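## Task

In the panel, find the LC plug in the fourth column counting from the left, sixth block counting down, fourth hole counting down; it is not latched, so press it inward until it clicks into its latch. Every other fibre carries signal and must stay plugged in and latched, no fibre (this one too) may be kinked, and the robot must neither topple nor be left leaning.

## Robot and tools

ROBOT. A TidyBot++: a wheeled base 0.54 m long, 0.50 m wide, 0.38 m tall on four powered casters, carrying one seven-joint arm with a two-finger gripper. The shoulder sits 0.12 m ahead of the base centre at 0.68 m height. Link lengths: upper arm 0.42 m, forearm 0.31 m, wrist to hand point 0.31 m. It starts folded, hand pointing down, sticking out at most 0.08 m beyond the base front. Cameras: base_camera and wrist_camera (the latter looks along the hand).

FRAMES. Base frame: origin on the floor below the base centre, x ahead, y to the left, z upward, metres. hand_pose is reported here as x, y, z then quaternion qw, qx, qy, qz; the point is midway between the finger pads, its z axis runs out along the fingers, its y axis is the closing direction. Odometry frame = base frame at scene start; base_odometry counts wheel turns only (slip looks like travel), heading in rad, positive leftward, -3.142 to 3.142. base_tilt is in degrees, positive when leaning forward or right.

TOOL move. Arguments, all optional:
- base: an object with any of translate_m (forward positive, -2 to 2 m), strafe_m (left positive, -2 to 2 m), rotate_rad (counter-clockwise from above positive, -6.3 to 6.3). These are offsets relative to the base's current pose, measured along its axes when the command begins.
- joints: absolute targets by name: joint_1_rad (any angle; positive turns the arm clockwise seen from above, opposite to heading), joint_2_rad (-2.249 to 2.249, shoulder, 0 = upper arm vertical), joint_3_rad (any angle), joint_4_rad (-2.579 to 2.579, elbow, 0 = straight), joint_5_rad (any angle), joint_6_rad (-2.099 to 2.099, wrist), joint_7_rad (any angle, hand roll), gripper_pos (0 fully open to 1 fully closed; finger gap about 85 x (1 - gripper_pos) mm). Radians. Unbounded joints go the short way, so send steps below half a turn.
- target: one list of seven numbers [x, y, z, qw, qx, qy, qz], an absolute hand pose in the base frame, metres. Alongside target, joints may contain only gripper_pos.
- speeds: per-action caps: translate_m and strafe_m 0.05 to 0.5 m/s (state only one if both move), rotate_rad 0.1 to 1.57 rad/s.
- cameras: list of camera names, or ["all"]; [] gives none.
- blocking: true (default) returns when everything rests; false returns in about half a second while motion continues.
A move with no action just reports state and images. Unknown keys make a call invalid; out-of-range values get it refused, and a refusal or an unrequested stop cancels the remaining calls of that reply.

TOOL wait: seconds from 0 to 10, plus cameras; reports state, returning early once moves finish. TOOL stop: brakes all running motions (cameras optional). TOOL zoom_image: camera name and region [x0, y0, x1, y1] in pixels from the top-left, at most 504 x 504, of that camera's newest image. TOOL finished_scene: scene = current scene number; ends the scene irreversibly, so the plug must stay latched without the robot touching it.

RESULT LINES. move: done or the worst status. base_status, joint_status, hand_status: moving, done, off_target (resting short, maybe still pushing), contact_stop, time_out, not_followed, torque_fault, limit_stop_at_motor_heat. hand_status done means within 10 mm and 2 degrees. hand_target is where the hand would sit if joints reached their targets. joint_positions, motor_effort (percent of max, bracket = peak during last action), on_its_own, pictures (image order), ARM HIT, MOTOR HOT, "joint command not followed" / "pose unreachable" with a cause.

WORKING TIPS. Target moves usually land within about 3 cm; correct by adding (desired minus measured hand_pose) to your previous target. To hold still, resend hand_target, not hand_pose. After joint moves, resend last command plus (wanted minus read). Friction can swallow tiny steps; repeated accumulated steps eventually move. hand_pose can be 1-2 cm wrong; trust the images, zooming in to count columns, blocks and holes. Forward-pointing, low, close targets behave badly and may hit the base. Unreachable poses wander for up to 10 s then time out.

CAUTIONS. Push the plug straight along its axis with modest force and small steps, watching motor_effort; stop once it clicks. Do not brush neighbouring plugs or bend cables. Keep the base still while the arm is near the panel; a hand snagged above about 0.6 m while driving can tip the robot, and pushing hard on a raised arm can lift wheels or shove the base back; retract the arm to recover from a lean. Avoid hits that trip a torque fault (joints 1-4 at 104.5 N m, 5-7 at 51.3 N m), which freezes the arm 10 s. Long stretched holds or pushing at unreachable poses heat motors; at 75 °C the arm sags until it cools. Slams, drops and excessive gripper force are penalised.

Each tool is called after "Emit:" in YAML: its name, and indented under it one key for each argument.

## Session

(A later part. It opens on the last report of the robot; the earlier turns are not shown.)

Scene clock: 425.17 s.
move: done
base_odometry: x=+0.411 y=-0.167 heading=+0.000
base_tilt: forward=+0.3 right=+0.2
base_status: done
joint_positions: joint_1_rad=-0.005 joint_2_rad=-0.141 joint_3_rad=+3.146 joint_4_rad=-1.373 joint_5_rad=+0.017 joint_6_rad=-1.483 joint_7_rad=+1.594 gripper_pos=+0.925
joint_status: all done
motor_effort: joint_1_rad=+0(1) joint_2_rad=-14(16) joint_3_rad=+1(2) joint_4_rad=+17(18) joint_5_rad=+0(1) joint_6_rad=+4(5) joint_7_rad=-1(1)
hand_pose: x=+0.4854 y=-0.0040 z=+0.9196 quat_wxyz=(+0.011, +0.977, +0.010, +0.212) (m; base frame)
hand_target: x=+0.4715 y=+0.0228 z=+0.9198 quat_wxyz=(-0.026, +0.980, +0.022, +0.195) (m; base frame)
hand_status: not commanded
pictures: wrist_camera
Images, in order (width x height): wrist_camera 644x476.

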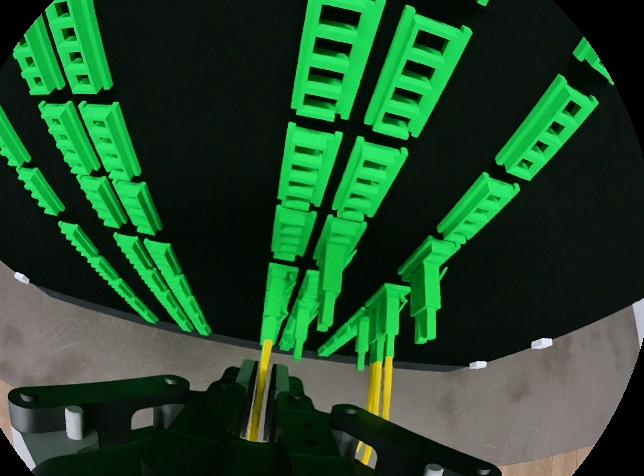

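Emit:
move:
  joints: {"joint_4_rad": -1.397}
  cameras: []

Emit:
move:
  joints: {"gripper_pos": 0.945}
  cameras: ["wrist_camera"]

Emit:
zoom_image:
  camera: "wrist_camera"
  region: [220, 270, 320, 400]

Scene clock: 444.67 s.
move: done
base_odometry: x=+0.411 y=-0.167 heading=+0.000
base_tilt: forward=+0.4 right=+0.3
base_status: not commanded
joint_positions: joint_1_rad=-0.005 joint_2_rad=-0.141 joint_3_rad=+3.146 joint_4_rad=-1.394 joint_5_rad=+0.017 joint_6_rad=-1.483 joint_7_rad=+1.594 gripper_pos=+0.925
joint_status: all done
motor_effort: joint_1_rad=+0(0) joint_2_rad=-14(15) joint_3_rad=+1(1) joint_4_rad=+17(19) joint_5_rad=+0(0) joint_6_rad=+4(5) joint_7_rad=+0(1)
hand_pose: x=+0.4814 y=-0.0040 z=+0.9105 quat_wxyz=(+0.010, +0.979, +0.010, +0.201) (m; base frame)
hand_target: x=+0.4650 y=+0.0227 z=+0.9054 quat_wxyz=(-0.026, +0.984, +0.022, +0.177) (m; base frame)
hand_status: not commanded
pictures: none
No camera images: "cameras" was empty.

Scene clock: 445.07 s.
move: done
base_odometry: x=+0.411 y=-0.167 heading=+0.000
base_tilt: forward=+0.4 right=+0.3
base_status: not commanded
joint_positions: joint_1_rad=-0.005 joint_2_rad=-0.141 joint_3_rad=+3.146 joint_4_rad=-1.394 joint_5_rad=+0.017 joint_6_rad=-1.483 joint_7_rad=+1.594 gripper_pos=+0.945
joint_status: all done
motor_effort: joint_1_rad=+0(0) joint_2_rad=-14(15) joint_3_rad=+1(1) joint_4_rad=+18(18) joint_5_rad=+0(0) joint_6_rad=+5(5) joint_7_rad=-1(1)
hand_pose: x=+0.4814 y=-0.0040 z=+0.9105 quat_wxyz=(+0.010, +0.979, +0.010, +0.201) (m; base frame)
hand_target: x=+0.4650 y=+0.0227 z=+0.9054 quat_wxyz=(-0.026, +0.984, +0.022, +0.177) (m; base frame)
hand_status: not commanded
pictures: wrist_camera
Images, in order (width x height): wrist_camera 644x476.

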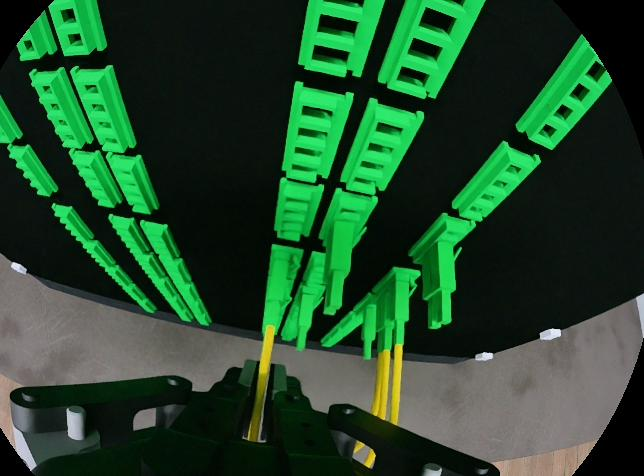

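Scaled by 3.877.

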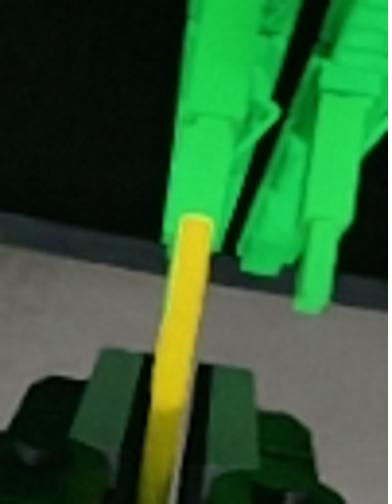

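Emit:
move:
  joints: {"joint_4_rad": -1.368}
  cameras: []

Emit:
move:
  base: {"translate_m": 0.007}
  speeds: {"translate_m": 0.05}
  cameras: ["wrist_camera"]

Emit:
zoom_image:
  camera: "wrist_camera"
  region: [220, 270, 320, 400]

Scene clock: 456.57 s.
move: done
base_odometry: x=+0.411 y=-0.167 heading=+0.000
base_tilt: forward=+0.4 right=+0.2
base_status: not commanded
joint_positions: joint_1_rad=-0.005 joint_2_rad=-0.141 joint_3_rad=+3.146 joint_4_rad=-1.375 joint_5_rad=+0.017 joint_6_rad=-1.483 joint_7_rad=+1.594 gripper_pos=+0.945
joint_status: all done
motor_effort: joint_1_rad=+0(0) joint_2_rad=-14(15) joint_3_rad=+1(1) joint_4_rad=+18(18) joint_5_rad=+0(0) joint_6_rad=+4(5) joint_7_rad=-1(1)
hand_pose: x=+0.4848 y=-0.0040 z=+0.9184 quat_wxyz=(+0.011, +0.978, +0.010, +0.210) (m; base frame)
hand_target: x=+0.4704 y=+0.0228 z=+0.9173 quat_wxyz=(-0.026, +0.981, +0.022, +0.192) (m; base frame)
hand_status: not commanded
pictures: none
No camera images: "cameras" was empty.

Scene clock: 457.17 s.
move: done
base_odometry: x=+0.418 y=-0.167 heading=+0.000
base_tilt: forward=+0.4 right=+0.2
base_status: done
joint_positions: joint_1_rad=-0.005 joint_2_rad=-0.139 joint_3_rad=+3.146 joint_4_rad=-1.375 joint_5_rad=+0.017 joint_6_rad=-1.484 joint_7_rad=+1.594 gripper_pos=+0.945
joint_status: not commanded
motor_effort: joint_1_rad=+0(1) joint_2_rad=-14(19) joint_3_rad=+1(1) joint_4_rad=+17(18) joint_5_rad=+0(1) joint_6_rad=+4(5) joint_7_rad=+0(1)
hand_pose: x=+0.4851 y=-0.0040 z=+0.9177 quat_wxyz=(+0.011, +0.978, +0.010, +0.209) (m; base frame)
hand_target: x=+0.4704 y=+0.0228 z=+0.9173 quat_wxyz=(-0.026, +0.981, +0.022, +0.192) (m; base frame)
hand_status: not commanded
pictures: wrist_camera
Images, in order (width x height): wrist_camera 644x476.

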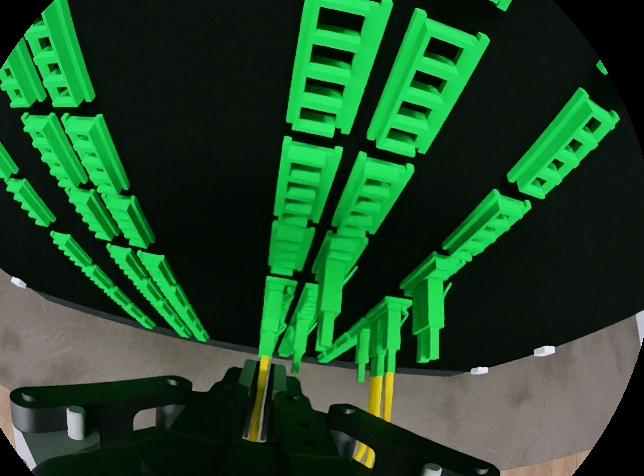

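Scaled by 3.877.

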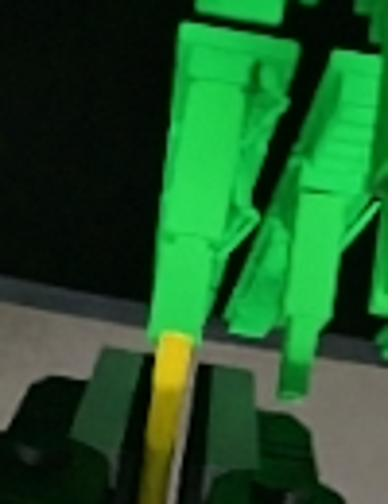

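Emit:
move:
  base: {"translate_m": 0.004}
  speeds: {"translate_m": 0.05}
  cameras: ["wrist_camera"]

Emit:
zoom_image:
  camera: "wrist_camera"
  region: [230, 330, 310, 430]

Scene clock: 460.80 s.
move: done
base_odometry: x=+0.423 y=-0.167 heading=+0.000
base_tilt: forward=+0.4 right=+0.2
base_status: done
joint_positions: joint_1_rad=-0.005 joint_2_rad=-0.139 joint_3_rad=+3.146 joint_4_rad=-1.375 joint_5_rad=+0.017 joint_6_rad=-1.484 joint_7_rad=+1.594 gripper_pos=+0.945
joint_status: not commanded
motor_effort: joint_1_rad=+0(0) joint_2_rad=-14(19) joint_3_rad=+1(1) joint_4_rad=+17(18) joint_5_rad=+0(0) joint_6_rad=+3(5) joint_7_rad=-1(1)
hand_pose: x=+0.4850 y=-0.0040 z=+0.9176 quat_wxyz=(+0.011, +0.978, +0.010, +0.209) (m; base frame)
hand_target: x=+0.4704 y=+0.0228 z=+0.9173 quat_wxyz=(-0.026, +0.981, +0.022, +0.192) (m; base frame)
hand_status: not commanded
pictures: wrist_camera
Images, in order (width x height): wrist_camera 644x476.

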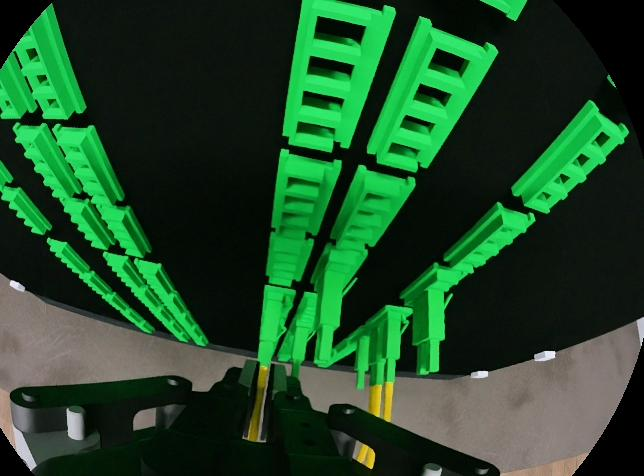

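Scaled by 5.040.

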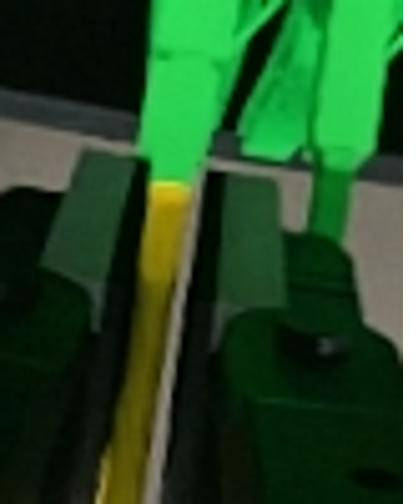

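Emit:
move:
  base: {"translate_m": 0.004}
  speeds: {"translate_m": 0.05}
  cameras: ["wrist_camera"]

Emit:
zoom_image:
  camera: "wrist_camera"
  region: [230, 330, 310, 430]

Scene clock: 466.47 s.
move: done
base_odometry: x=+0.427 y=-0.167 heading=+0.000
base_tilt: forward=+0.4 right=+0.2
base_status: done
joint_positions: joint_1_rad=-0.005 joint_2_rad=-0.139 joint_3_rad=+3.146 joint_4_rad=-1.375 joint_5_rad=+0.017 joint_6_rad=-1.486 joint_7_rad=+1.594 gripper_pos=+0.945
joint_status: not commanded
motor_effort: joint_1_rad=+0(0) joint_2_rad=-14(19) joint_3_rad=+1(1) joint_4_rad=+17(18) joint_5_rad=+0(0) joint_6_rad=+4(5) joint_7_rad=+0(1)
hand_pose: x=+0.4844 y=-0.0040 z=+0.9174 quat_wxyz=(+0.011, +0.978, +0.010, +0.208) (m; base frame)
hand_target: x=+0.4704 y=+0.0228 z=+0.9173 quat_wxyz=(-0.026, +0.981, +0.022, +0.192) (m; base frame)
hand_status: not commanded
pictures: wrist_camera
Images, in order (width x height): wrist_camera 644x476.

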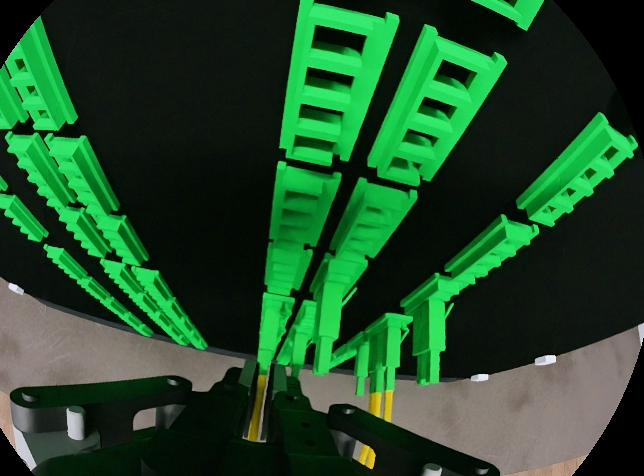

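Scaled by 5.040.

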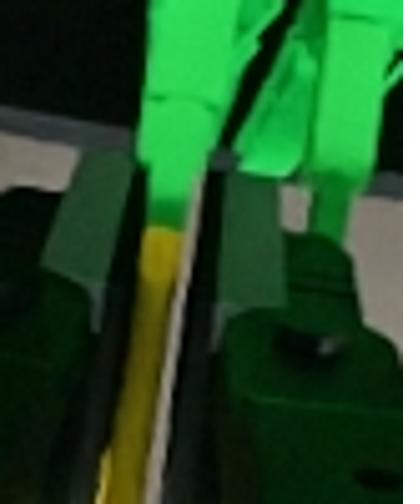

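Emit:
zoom_image:
  camera: "wrist_camera"
  region: [245, 340, 295, 400]

Scaled by 8.400.

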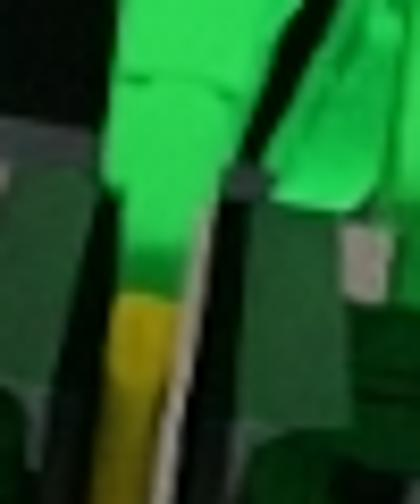

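Emit:
move:
  base: {"translate_m": 0.004}
  speeds: {"translate_m": 0.05}
  cameras: ["wrist_camera"]

Emit:
zoom_image:
  camera: "wrist_camera"
  region: [230, 300, 310, 400]

Scene clock: 488.20 s.
move: done
base_odometry: x=+0.431 y=-0.167 heading=+0.000
base_tilt: forward=+0.3 right=+0.3
base_status: done
joint_positions: joint_1_rad=-0.005 joint_2_rad=-0.140 joint_3_rad=+3.146 joint_4_rad=-1.375 joint_5_rad=+0.017 joint_6_rad=-1.497 joint_7_rad=+1.594 gripper_pos=+0.945
joint_status: not commanded
motor_effort: joint_1_rad=+0(0) joint_2_rad=-14(18) joint_3_rad=+1(1) joint_4_rad=+17(19) joint_5_rad=+0(1) joint_6_rad=+4(8) joint_7_rad=+0(1)
hand_pose: x=+0.4812 y=-0.0041 z=+0.9163 quat_wxyz=(+0.010, +0.979, +0.010, +0.203) (m; base frame)
hand_target: x=+0.4704 y=+0.0228 z=+0.9173 quat_wxyz=(-0.026, +0.981, +0.022, +0.192) (m; base frame)
hand_status: not commanded
pictures: wrist_camera
Images, in order (width x height): wrist_camera 644x476.

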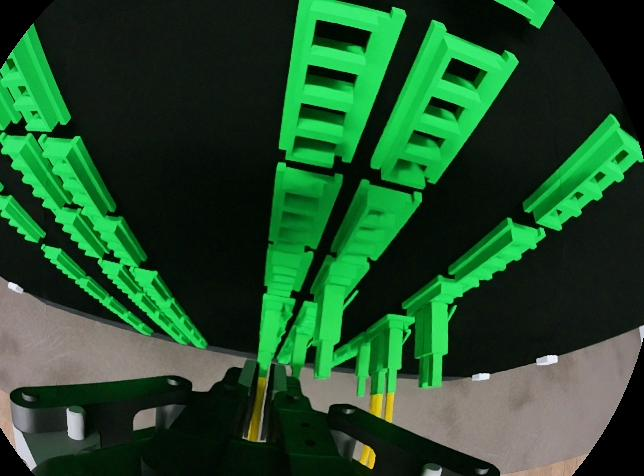

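Scaled by 5.040.

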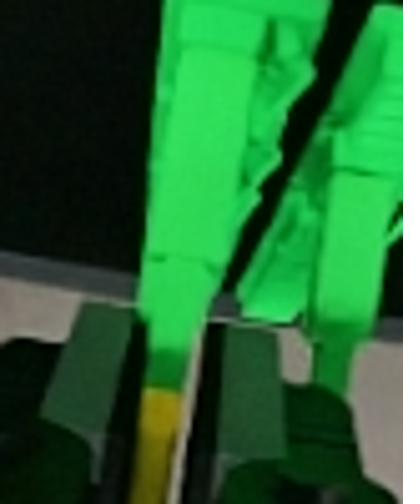

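Emit:
move:
  base: {"translate_m": 0.006}
  speeds: {"translate_m": 0.05}
  cameras: ["wrist_camera"]

Emit:
zoom_image:
  camera: "wrist_camera"
  region: [230, 300, 310, 400]

Scene clock: 496.93 s.
move: done
base_odometry: x=+0.437 y=-0.167 heading=+0.000
base_tilt: forward=+0.4 right=+0.2
base_status: done
joint_positions: joint_1_rad=-0.005 joint_2_rad=-0.141 joint_3_rad=+3.146 joint_4_rad=-1.375 joint_5_rad=+0.017 joint_6_rad=-1.511 joint_7_rad=+1.594 gripper_pos=+0.945
joint_status: not commanded
motor_effort: joint_1_rad=+0(0) joint_2_rad=-15(17) joint_3_rad=+1(2) joint_4_rad=+18(20) joint_5_rad=+0(0) joint_6_rad=+5(10) joint_7_rad=+0(1)
hand_pose: x=+0.4769 y=-0.0041 z=+0.9152 quat_wxyz=(+0.010, +0.980, +0.010, +0.197) (m; base frame)
hand_target: x=+0.4704 y=+0.0228 z=+0.9173 quat_wxyz=(-0.026, +0.981, +0.022, +0.192) (m; base frame)
hand_status: not commanded
pictures: wrist_camera
Images, in order (width x height): wrist_camera 644x476.

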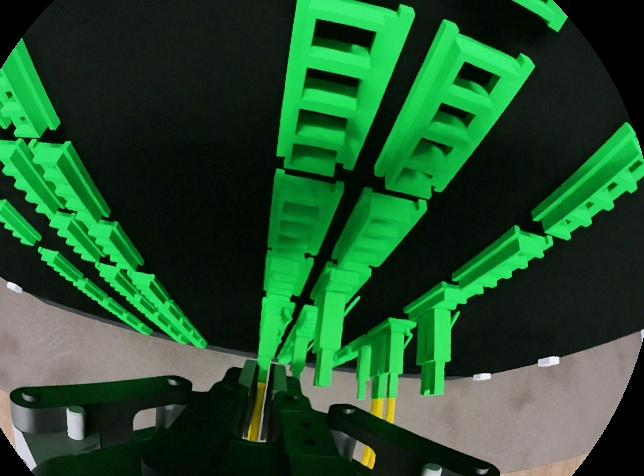

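Scaled by 5.040.

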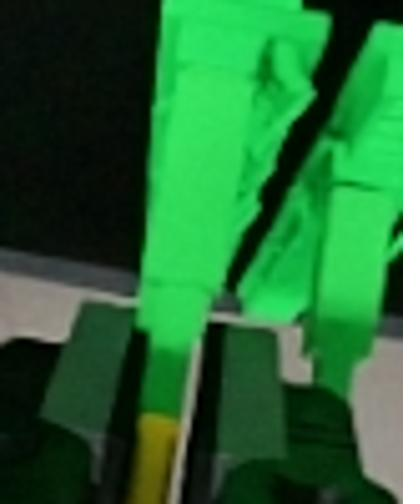

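Emit:
move:
  cameras: ["wrist_camera"]

Emit:
zoom_image:
  camera: "wrist_camera"
  region: [190, 270, 350, 400]

Scene clock: 508.63 s.
base_odometry: x=+0.437 y=-0.167 heading=+0.000
base_tilt: forward=+0.4 right=+0.2
base_status: done
joint_positions: joint_1_rad=-0.005 joint_2_rad=-0.141 joint_3_rad=+3.146 joint_4_rad=-1.375 joint_5_rad=+0.017 joint_6_rad=-1.511 joint_7_rad=+1.594 gripper_pos=+0.945
joint_status: not commanded
motor_effort: joint_1_rad=+0(0) joint_2_rad=-14(17) joint_3_rad=+1(2) joint_4_rad=+18(20) joint_5_rad=+0(0) joint_6_rad=+4(10) joint_7_rad=+0(1)
hand_pose: x=+0.4769 y=-0.0041 z=+0.9152 quat_wxyz=(+0.010, +0.980, +0.010, +0.197) (m; base frame)
hand_target: x=+0.4704 y=+0.0228 z=+0.9173 quat_wxyz=(-0.026, +0.981, +0.022, +0.192) (m; base frame)
hand_status: not commanded
pictures: wrist_camera
Images, in order (width x height): wrist_camera 644x476.

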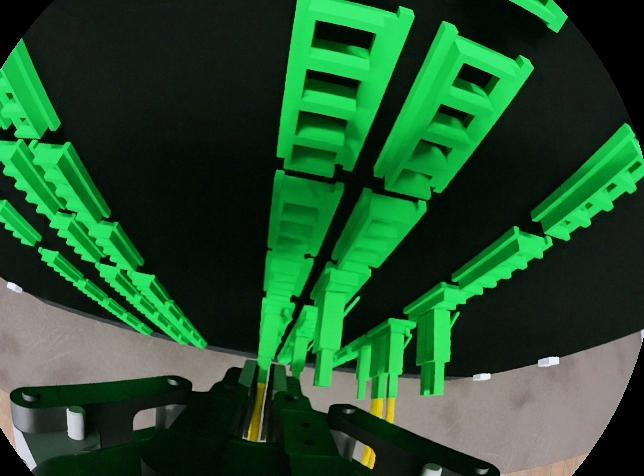

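Scaled by 3.150.

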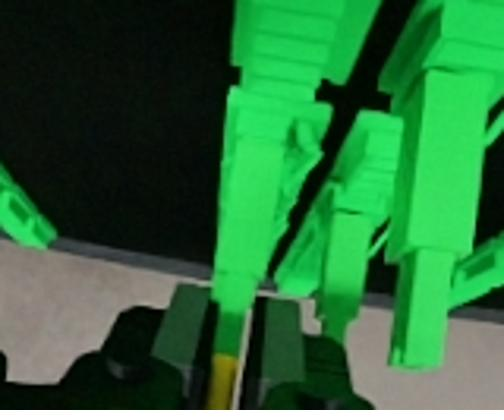

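Emit:
move:
  base: {"translate_m": 0.005}
  speeds: {"translate_m": 0.05}
  cameras: ["wrist_camera"]

Emit:
zoom_image:
  camera: "wrist_camera"
  region: [190, 270, 350, 400]

Scene clock: 512.47 s.
move: done
base_odometry: x=+0.442 y=-0.167 heading=+0.000
base_tilt: forward=+0.4 right=+0.2
base_status: done
joint_positions: joint_1_rad=-0.005 joint_2_rad=-0.142 joint_3_rad=+3.146 joint_4_rad=-1.375 joint_5_rad=+0.017 joint_6_rad=-1.522 joint_7_rad=+1.594 gripper_pos=+0.945
joint_status: not commanded
motor_effort: joint_1_rad=+0(0) joint_2_rad=-14(16) joint_3_rad=+1(1) joint_4_rad=+18(20) joint_5_rad=+0(0) joint_6_rad=+5(10) joint_7_rad=+0(1)
hand_pose: x=+0.4735 y=-0.0041 z=+0.9143 quat_wxyz=(+0.010, +0.981, +0.010, +0.192) (m; base frame)
hand_target: x=+0.4704 y=+0.0228 z=+0.9173 quat_wxyz=(-0.026, +0.981, +0.022, +0.192) (m; base frame)
hand_status: not commanded
pictures: wrist_camera
Images, in order (width x height): wrist_camera 644x476.

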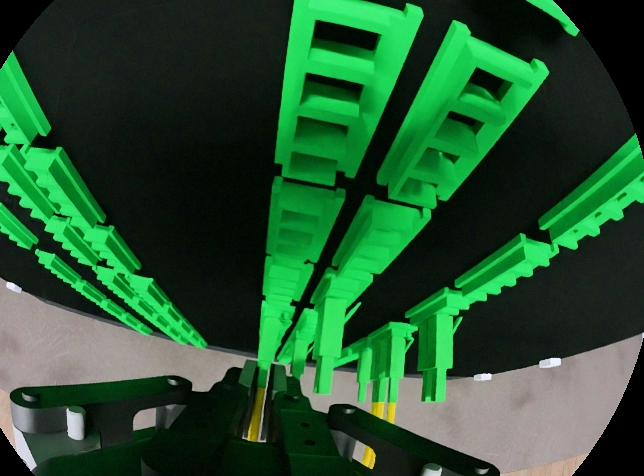

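Scaled by 3.150.

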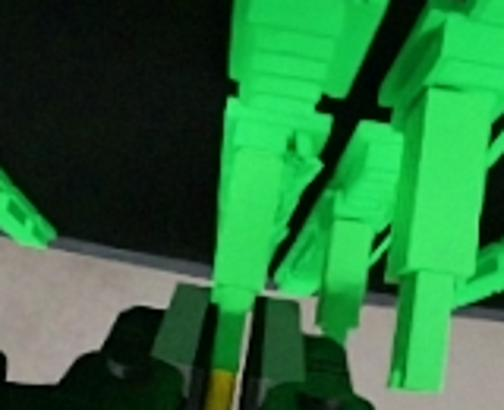

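Emit:
move:
  base: {"translate_m": 0.006}
  speeds: {"translate_m": 0.05}
  cameras: ["wrist_camera"]

Emit:
zoom_image:
  camera: "wrist_camera"
  region: [190, 270, 350, 400]

Scene clock: 521.17 s.
move: done
base_odometry: x=+0.448 y=-0.167 heading=+0.000
base_tilt: forward=+0.4 right=+0.3
base_status: done
joint_positions: joint_1_rad=-0.005 joint_2_rad=-0.143 joint_3_rad=+3.146 joint_4_rad=-1.374 joint_5_rad=+0.015 joint_6_rad=-1.528 joint_7_rad=+1.594 gripper_pos=+0.945
joint_status: not commanded
motor_effort: joint_1_rad=+0(1) joint_2_rad=-13(14) joint_3_rad=+1(2) joint_4_rad=+17(19) joint_5_rad=+0(1) joint_6_rad=+6(9) joint_7_rad=+0(1)
hand_pose: x=+0.4716 y=-0.0033 z=+0.9143 quat_wxyz=(+0.009, +0.982, +0.011, +0.190) (m; base frame)
hand_target: x=+0.4704 y=+0.0228 z=+0.9173 quat_wxyz=(-0.026, +0.981, +0.022, +0.192) (m; base frame)
hand_status: not commanded
pictures: wrist_camera
Images, in order (width x height): wrist_camera 644x476.

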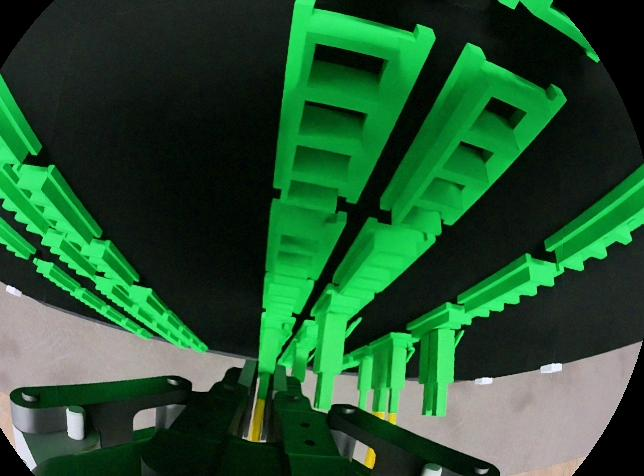

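Scaled by 3.150.

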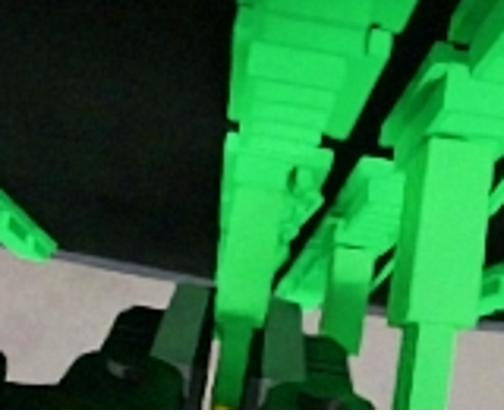

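Emit:
move:
  base: {"translate_m": 0.004}
  speeds: {"translate_m": 0.05}

Emit:
zoom_image:
  camera: "wrist_camera"
  region: [230, 290, 310, 370]

Scene clock: 532.73 s.
move: done
base_odometry: x=+0.452 y=-0.167 heading=+0.000
base_tilt: forward=+0.4 right=+0.3
base_status: done
joint_positions: joint_1_rad=-0.005 joint_2_rad=-0.147 joint_3_rad=+3.146 joint_4_rad=-1.375 joint_5_rad=+0.015 joint_6_rad=-1.538 joint_7_rad=+1.594 gripper_pos=+0.945
joint_status: not commanded
motor_effort: joint_1_rad=-1(1) joint_2_rad=-12(14) joint_3_rad=+0(1) joint_4_rad=+18(20) joint_5_rad=-1(1) joint_6_rad=+6(12) joint_7_rad=+0(1)
hand_pose: x=+0.4677 y=-0.0033 z=+0.9144 quat_wxyz=(+0.009, +0.982, +0.010, +0.187) (m; base frame)
hand_target: x=+0.4704 y=+0.0228 z=+0.9173 quat_wxyz=(-0.026, +0.981, +0.022, +0.192) (m; base frame)
hand_status: not commanded
pictures: base_camera, wrist_camera
Images, in order (width x height): base_camera 644x364, wrist_camera 644x476.

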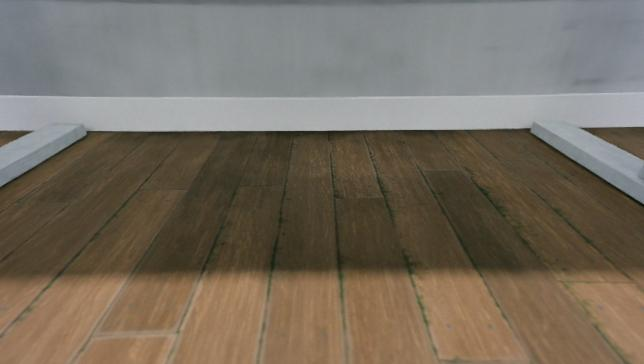

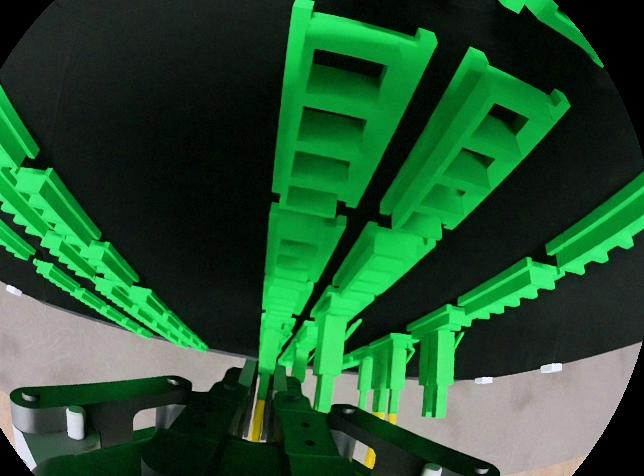

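Scaled by 6.300.

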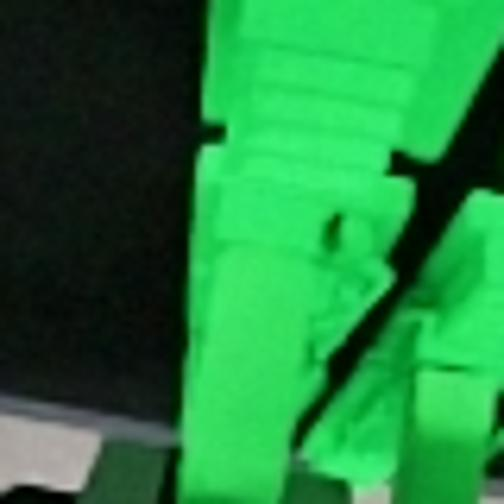

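Emit:
move:
  joints: {"joint_6_rad": -1.48}
  cameras: ["wrist_camera"]

Emit:
zoom_image:
  camera: "wrist_camera"
  region: [190, 270, 350, 400]

Scene clock: 538.57 s.
move: done
base_odometry: x=+0.452 y=-0.167 heading=+0.000
base_tilt: forward=+0.4 right=+0.2
base_status: not commanded
joint_positions: joint_1_rad=-0.005 joint_2_rad=-0.150 joint_3_rad=+3.146 joint_4_rad=-1.378 joint_5_rad=+0.015 joint_6_rad=-1.532 joint_7_rad=+1.594 gripper_pos=+0.945
joint_status: all done
motor_effort: joint_1_rad=-1(1) joint_2_rad=-12(13) joint_3_rad=+0(1) joint_4_rad=+18(21) joint_5_rad=-1(1) joint_6_rad=+8(14) joint_7_rad=-1(1)
hand_pose: x=+0.4683 y=-0.0033 z=+0.9145 quat_wxyz=(+0.009, +0.982, +0.011, +0.189) (m; base frame)
hand_target: x=+0.4855 y=+0.0229 z=+0.9239 quat_wxyz=(-0.026, +0.975, +0.021, +0.218) (m; base frame)
hand_status: not commanded
pictures: wrist_camera
Images, in order (width x height): wrist_camera 644x476.

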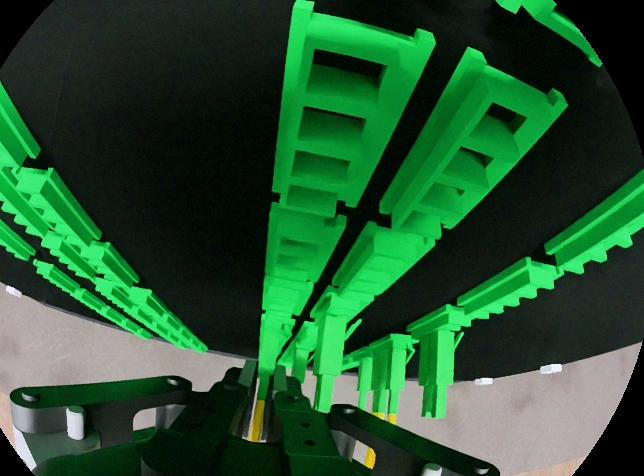

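Scaled by 3.150.

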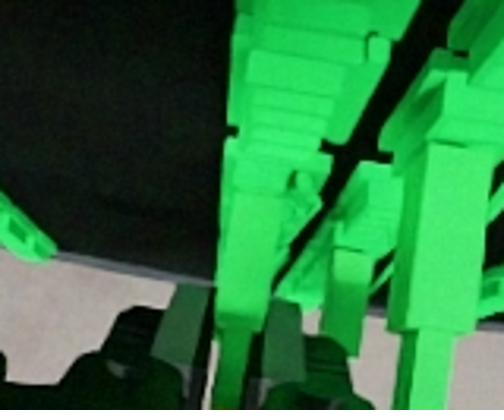

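Emit:
move:
  joints: {"joint_6_rad": -1.43}
  cameras: ["wrist_camera"]

Emit:
zoom_image:
  camera: "wrist_camera"
  region: [190, 270, 350, 400]

Scene clock: 540.83 s.
move: done
base_odometry: x=+0.452 y=-0.167 heading=+0.000
base_tilt: forward=+0.4 right=+0.3
base_status: not commanded
joint_positions: joint_1_rad=-0.005 joint_2_rad=-0.155 joint_3_rad=+3.146 joint_4_rad=-1.386 joint_5_rad=+0.015 joint_6_rad=-1.520 joint_7_rad=+1.594 gripper_pos=+0.945
joint_status: all done
motor_effort: joint_1_rad=+0(1) joint_2_rad=-10(12) joint_3_rad=+1(1) joint_4_rad=+20(22) joint_5_rad=+0(1) joint_6_rad=+11(18) joint_7_rad=+0(1)
hand_pose: x=+0.4690 y=-0.0033 z=+0.9145 quat_wxyz=(+0.009, +0.981, +0.011, +0.194) (m; base frame)
hand_target: x=+0.4995 y=+0.0230 z=+0.9309 quat_wxyz=(-0.026, +0.970, +0.020, +0.242) (m; base frame)
hand_status: not commanded
pictures: wrist_camera
Images, in order (width x height): wrist_camera 644x476.

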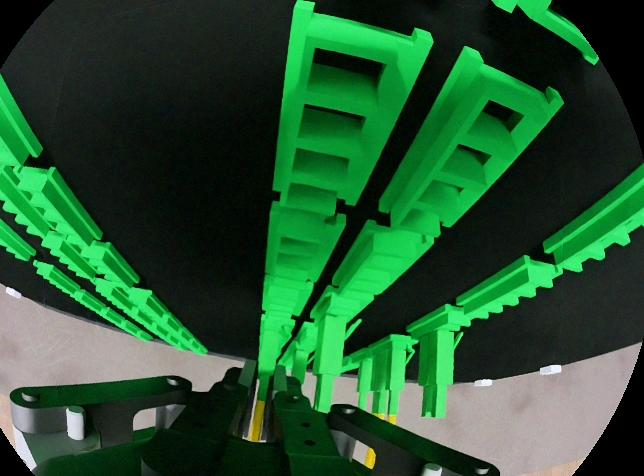

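Scaled by 3.150.

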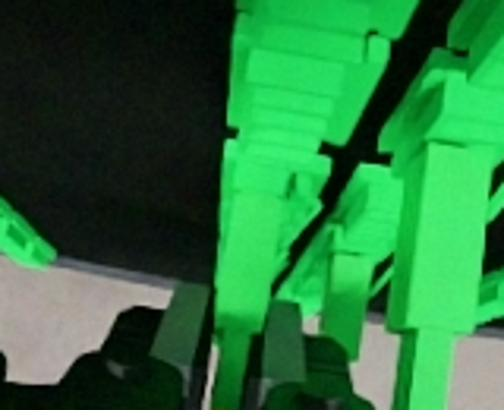

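Emit:
move:
  joints: {"joint_6_rad": -1.36}
  cameras: ["wrist_camera"]

Emit:
zoom_image:
  camera: "wrist_camera"
  region: [190, 270, 350, 400]

Scene clock: 543.60 s.
move: off_target
base_odometry: x=+0.452 y=-0.167 heading=+0.000
base_tilt: forward=+0.4 right=+0.2
base_status: not commanded
joint_positions: joint_1_rad=-0.005 joint_2_rad=-0.166 joint_3_rad=+3.146 joint_4_rad=-1.403 joint_5_rad=+0.015 joint_6_rad=-1.494 joint_7_rad=+1.594 gripper_pos=+0.945
joint_status: joint_6_rad off_target (ended at -1.494, target -1.360)
motor_effort: joint_1_rad=+0(1) joint_2_rad=-6(10) joint_3_rad=+1(1) joint_4_rad=+23(25) joint_5_rad=+0(1) joint_6_rad=+19(24) joint_7_rad=+0(1)
hand_pose: x=+0.4708 y=-0.0033 z=+0.9145 quat_wxyz=(+0.009, +0.979, +0.011, +0.204) (m; base frame)
hand_target: x=+0.5183 y=+0.0230 z=+0.9418 quat_wxyz=(-0.026, +0.961, +0.019, +0.276) (m; base frame)
hand_status: not commanded
pictures: wrist_camera
Images, in order (width x height): wrist_camera 644x476.

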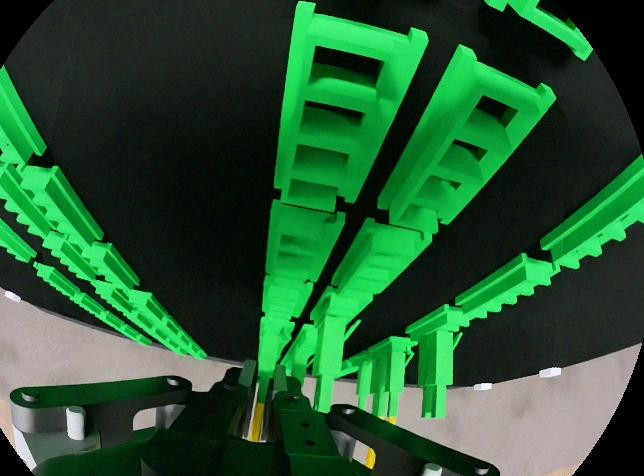

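Scaled by 3.150.

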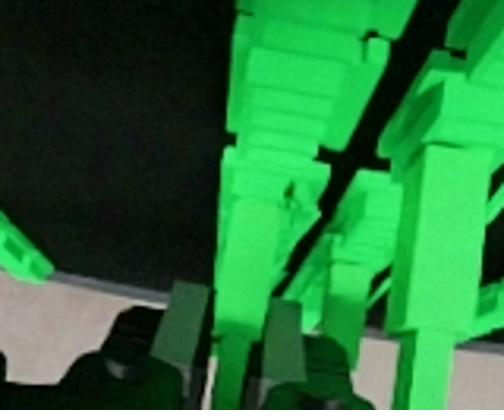

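Emit:
move:
  joints: {"joint_6_rad": -1.30}
  cameras: ["wrist_camera"]

Emit:
zoom_image:
  camera: "wrist_camera"
  region: [190, 270, 350, 400]

Scene clock: 556.10 s.
move: off_target
base_odometry: x=+0.451 y=-0.167 heading=+0.000
base_tilt: forward=+0.3 right=+0.2
base_status: not commanded
joint_positions: joint_1_rad=-0.005 joint_2_rad=-0.178 joint_3_rad=+3.146 joint_4_rad=-1.420 joint_5_rad=+0.015 joint_6_rad=-1.468 joint_7_rad=+1.594 gripper_pos=+0.945
joint_status: joint_6_rad off_target (ended at -1.468, target -1.300)
motor_effort: joint_1_rad=+0(1) joint_2_rad=-3(6) joint_3_rad=+1(2) joint_4_rad=+26(28) joint_5_rad=+0(1) joint_6_rad=+25(29) joint_7_rad=+0(1)
hand_pose: x=+0.4724 y=-0.0033 z=+0.9146 quat_wxyz=(+0.009, +0.977, +0.011, +0.214) (m; base frame)
hand_target: x=+0.5339 y=+0.0229 z=+0.9521 quat_wxyz=(-0.026, +0.952, +0.018, +0.304) (m; base frame)
hand_status: not commanded
pictures: wrist_camera
Images, in order (width x height): wrist_camera 644x476.

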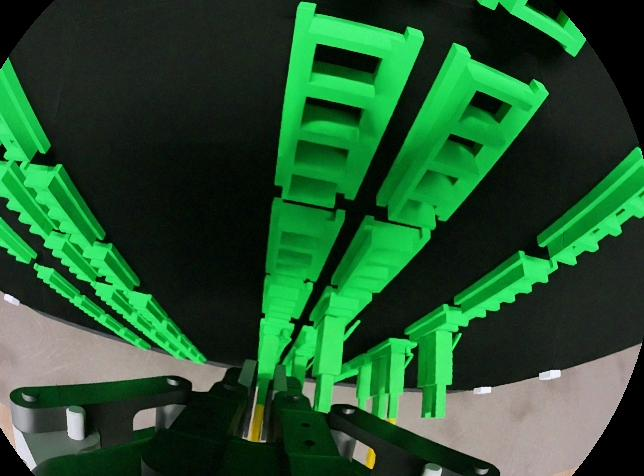

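Scaled by 3.150.

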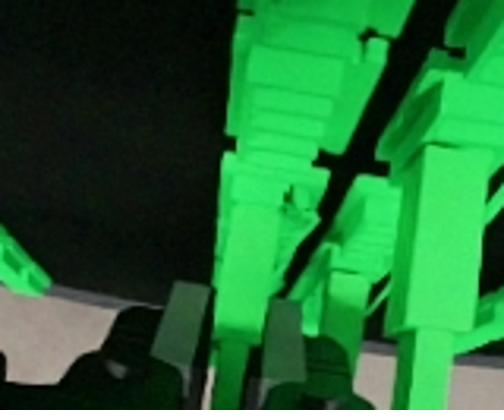

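Emit:
move:
  joints: {"joint_6_rad": -1.533}
  cameras: []

Emit:
move:
  base: {"translate_m": -0.012}
  joints: {"gripper_pos": 0.8}
  speeds: {"translate_m": 0.05}
  cameras: ["wrist_camera"]

Emit:
zoom_image:
  camera: "wrist_camera"
  region: [190, 270, 350, 400]

Scene clock: 559.77 s.
move: done
base_odometry: x=+0.452 y=-0.167 heading=+0.000
base_tilt: forward=+0.4 right=+0.3
base_status: not commanded
joint_positions: joint_1_rad=-0.005 joint_2_rad=-0.155 joint_3_rad=+3.146 joint_4_rad=-1.385 joint_5_rad=+0.015 joint_6_rad=-1.520 joint_7_rad=+1.594 gripper_pos=+0.945
joint_status: all done
motor_effort: joint_1_rad=-1(1) joint_2_rad=-11(14) joint_3_rad=+1(1) joint_4_rad=+20(28) joint_5_rad=-1(1) joint_6_rad=+8(26) joint_7_rad=+0(1)
hand_pose: x=+0.4692 y=-0.0033 z=+0.9148 quat_wxyz=(+0.009, +0.981, +0.011, +0.194) (m; base frame)
hand_target: x=+0.4704 y=+0.0228 z=+0.9173 quat_wxyz=(-0.026, +0.981, +0.022, +0.192) (m; base frame)
hand_status: not commanded
pictures: none
No camera images: "cameras" was empty.

Scene clock: 560.47 s.
move: done
base_odometry: x=+0.439 y=-0.167 heading=+0.000
base_tilt: forward=+0.3 right=+0.2
base_status: done
joint_positions: joint_1_rad=-0.009 joint_2_rad=-0.149 joint_3_rad=+3.146 joint_4_rad=-1.376 joint_5_rad=+0.008 joint_6_rad=-1.520 joint_7_rad=+1.594 gripper_pos=+0.800
joint_status: all done
motor_effort: joint_1_rad=+0(2) joint_2_rad=-14(16) joint_3_rad=+1(3) joint_4_rad=+17(18) joint_5_rad=+0(2) joint_6_rad=+3(8) joint_7_rad=+0(1)
hand_pose: x=+0.4721 y=+0.0004 z=+0.9165 quat_wxyz=(+0.005, +0.981, +0.013, +0.196) (m; base frame)
hand_target: x=+0.4704 y=+0.0228 z=+0.9173 quat_wxyz=(-0.026, +0.981, +0.022, +0.192) (m; base frame)
hand_status: not commanded
pictures: wrist_camera
Images, in order (width x height): wrist_camera 644x476.

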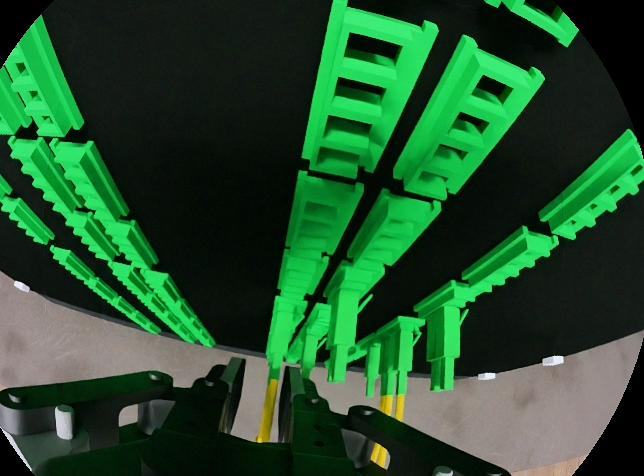

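Scaled by 3.150.

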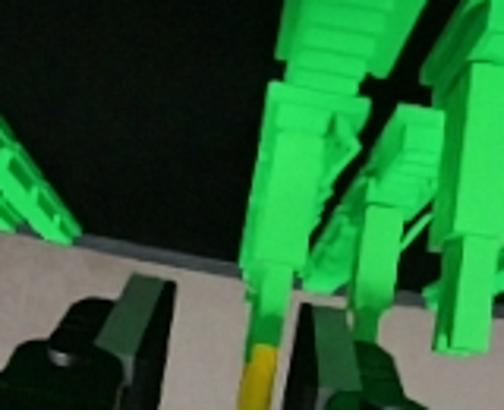

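Emit:
move:
  base: {"translate_m": -0.06}
  speeds: {"translate_m": 0.15}
  cameras: ["wrist_camera"]

Emit:
zoom_image:
  camera: "wrist_camera"
  region: [230, 250, 390, 380]

Scene clock: 563.10 s.
move: done
base_odometry: x=+0.380 y=-0.167 heading=+0.000
base_tilt: forward=+0.3 right=+0.3
base_status: done
joint_positions: joint_1_rad=-0.009 joint_2_rad=-0.147 joint_3_rad=+3.146 joint_4_rad=-1.376 joint_5_rad=+0.008 joint_6_rad=-1.520 joint_7_rad=+1.594 gripper_pos=+0.800
joint_status: not commanded
motor_effort: joint_1_rad=+0(1) joint_2_rad=-14(17) joint_3_rad=+1(1) joint_4_rad=+17(18) joint_5_rad=+0(1) joint_6_rad=+4(5) joint_7_rad=-1(2)
hand_pose: x=+0.4727 y=+0.0004 z=+0.9156 quat_wxyz=(+0.005, +0.981, +0.013, +0.195) (m; base frame)
hand_target: x=+0.4704 y=+0.0228 z=+0.9173 quat_wxyz=(-0.026, +0.981, +0.022, +0.192) (m; base frame)
hand_status: not commanded
pictures: wrist_camera
Images, in order (width x height): wrist_camera 644x476.

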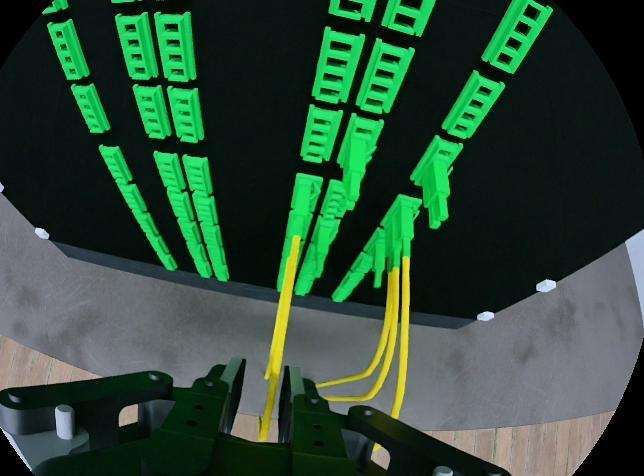

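Scaled by 3.150.

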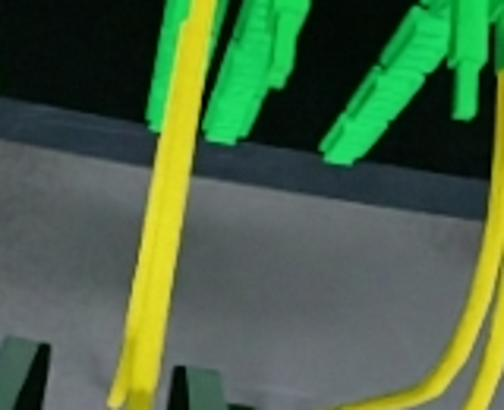

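Emit:
move:
  base: {"translate_m": -0.14}
  cameras: []

Emit:
move:
  base: {"strafe_m": 0.398}
  joints: {"joint_1_rad": 0.684, "joint_2_rad": -0.353, "joint_4_rad": -2.553, "joint_6_rad": 0.67}
  cameras: ["wrist_camera"]

Scene clock: 567.80 s.
move: done
base_odometry: x=+0.239 y=-0.166 heading=+0.000
base_tilt: forward=+0.4 right=+0.3
base_status: done
joint_positions: joint_1_rad=-0.009 joint_2_rad=-0.148 joint_3_rad=+3.146 joint_4_rad=-1.376 joint_5_rad=+0.008 joint_6_rad=-1.520 joint_7_rad=+1.594 gripper_pos=+0.800
joint_status: not commanded
motor_effort: joint_1_rad=+0(1) joint_2_rad=-14(17) joint_3_rad=+1(1) joint_4_rad=+17(17) joint_5_rad=+0(1) joint_6_rad=+4(5) joint_7_rad=+0(1)
hand_pose: x=+0.4724 y=+0.0004 z=+0.9161 quat_wxyz=(+0.005, +0.981, +0.013, +0.195) (m; base frame)
hand_target: x=+0.4704 y=+0.0228 z=+0.9173 quat_wxyz=(-0.026, +0.981, +0.022, +0.192) (m; base frame)
hand_status: not commanded
pictures: none
No camera images: "cameras" was empty.

Scene clock: 570.93 s.
move: done
base_odometry: x=+0.239 y=+0.232 heading=+0.000
base_tilt: forward=+0.4 right=+0.2
base_status: done
joint_positions: joint_1_rad=+0.668 joint_2_rad=-0.328 joint_3_rad=+3.145 joint_4_rad=-2.542 joint_5_rad=+0.008 joint_6_rad=+0.625 joint_7_rad=+1.594 gripper_pos=+0.800
joint_status: all done
motor_effort: joint_1_rad=+0(2) joint_2_rad=-8(17) joint_3_rad=+1(3) joint_4_rad=+18(20) joint_5_rad=+0(2) joint_6_rad=+9(10) joint_7_rad=+0(1)
hand_pose: x=+0.4551 y=-0.2639 z=+0.8859 quat_wxyz=(+0.239, +0.677, -0.224, +0.659) (m; base frame)
hand_target: x=+0.4376 y=-0.2732 z=+0.9041 quat_wxyz=(+0.247, +0.646, -0.251, +0.678) (m; base frame)
hand_status: not commanded
pictures: wrist_camera
Images, in order (width x height): wrist_camera 644x476.

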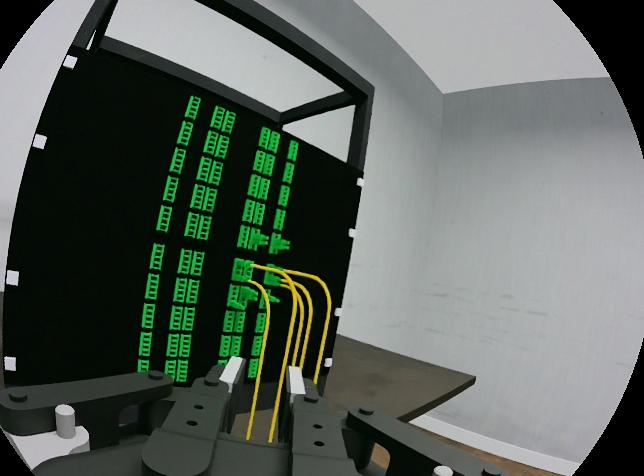

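Emit:
move:
  base: {"translate_m": 0.142}
  speeds: {"translate_m": 0.3}
  cameras: ["wrist_camera"]

Emit:
zoom_image:
  camera: "wrist_camera"
  region: [290, 260, 410, 360]

Scene clock: 574.07 s.
move: done
base_odometry: x=+0.381 y=+0.232 heading=+0.001
base_tilt: forward=+0.4 right=+0.2
base_status: done
joint_positions: joint_1_rad=+0.670 joint_2_rad=-0.334 joint_3_rad=+3.145 joint_4_rad=-2.544 joint_5_rad=+0.008 joint_6_rad=+0.630 joint_7_rad=+1.594 gripper_pos=+0.800
joint_status: not commanded
motor_effort: joint_1_rad=+0(1) joint_2_rad=-8(11) joint_3_rad=+1(2) joint_4_rad=+18(19) joint_5_rad=+0(1) joint_6_rad=+9(10) joint_7_rad=+0(2)
hand_pose: x=+0.4534 y=-0.2635 z=+0.8889 quat_wxyz=(+0.240, +0.674, -0.224, +0.661) (m; base frame)
hand_target: x=+0.4376 y=-0.2732 z=+0.9041 quat_wxyz=(+0.247, +0.646, -0.251, +0.678) (m; base frame)
hand_status: not commanded
pictures: wrist_camera
Images, in order (width x height): wrist_camera 644x476.

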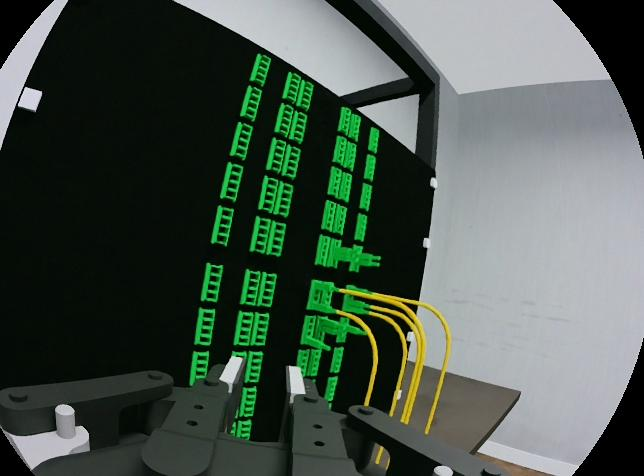

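Scaled by 4.200.

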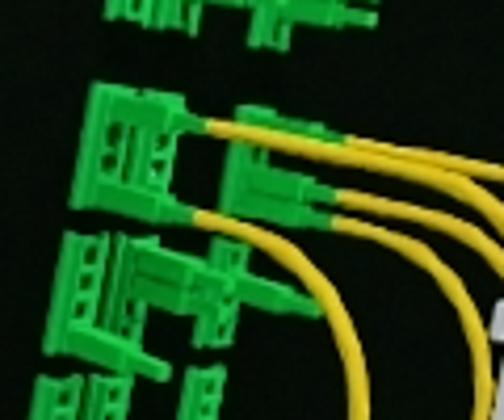

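Emit:
zoom_image:
  camera: "wrist_camera"
  region: [300, 270, 350, 320]

Emit:
zoom_image:
  camera: "wrist_camera"
  region: [335, 275, 385, 325]

Scaled by 10.080.

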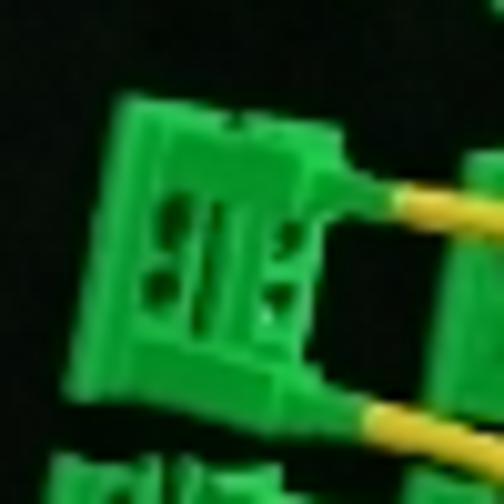

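Scaled by 10.080.

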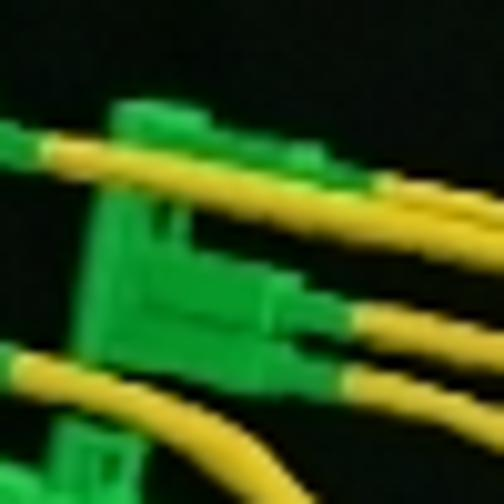

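Emit:
zoom_image:
  camera: "wrist_camera"
  region: [316, 276, 344, 296]

Emit:
zoom_image:
  camera: "wrist_camera"
  region: [312, 298, 340, 318]

Scaled by 18.000.

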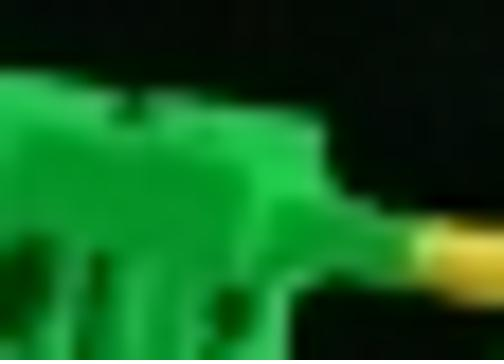

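Scaled by 18.000.

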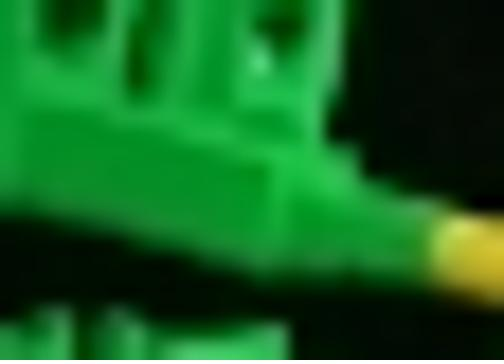

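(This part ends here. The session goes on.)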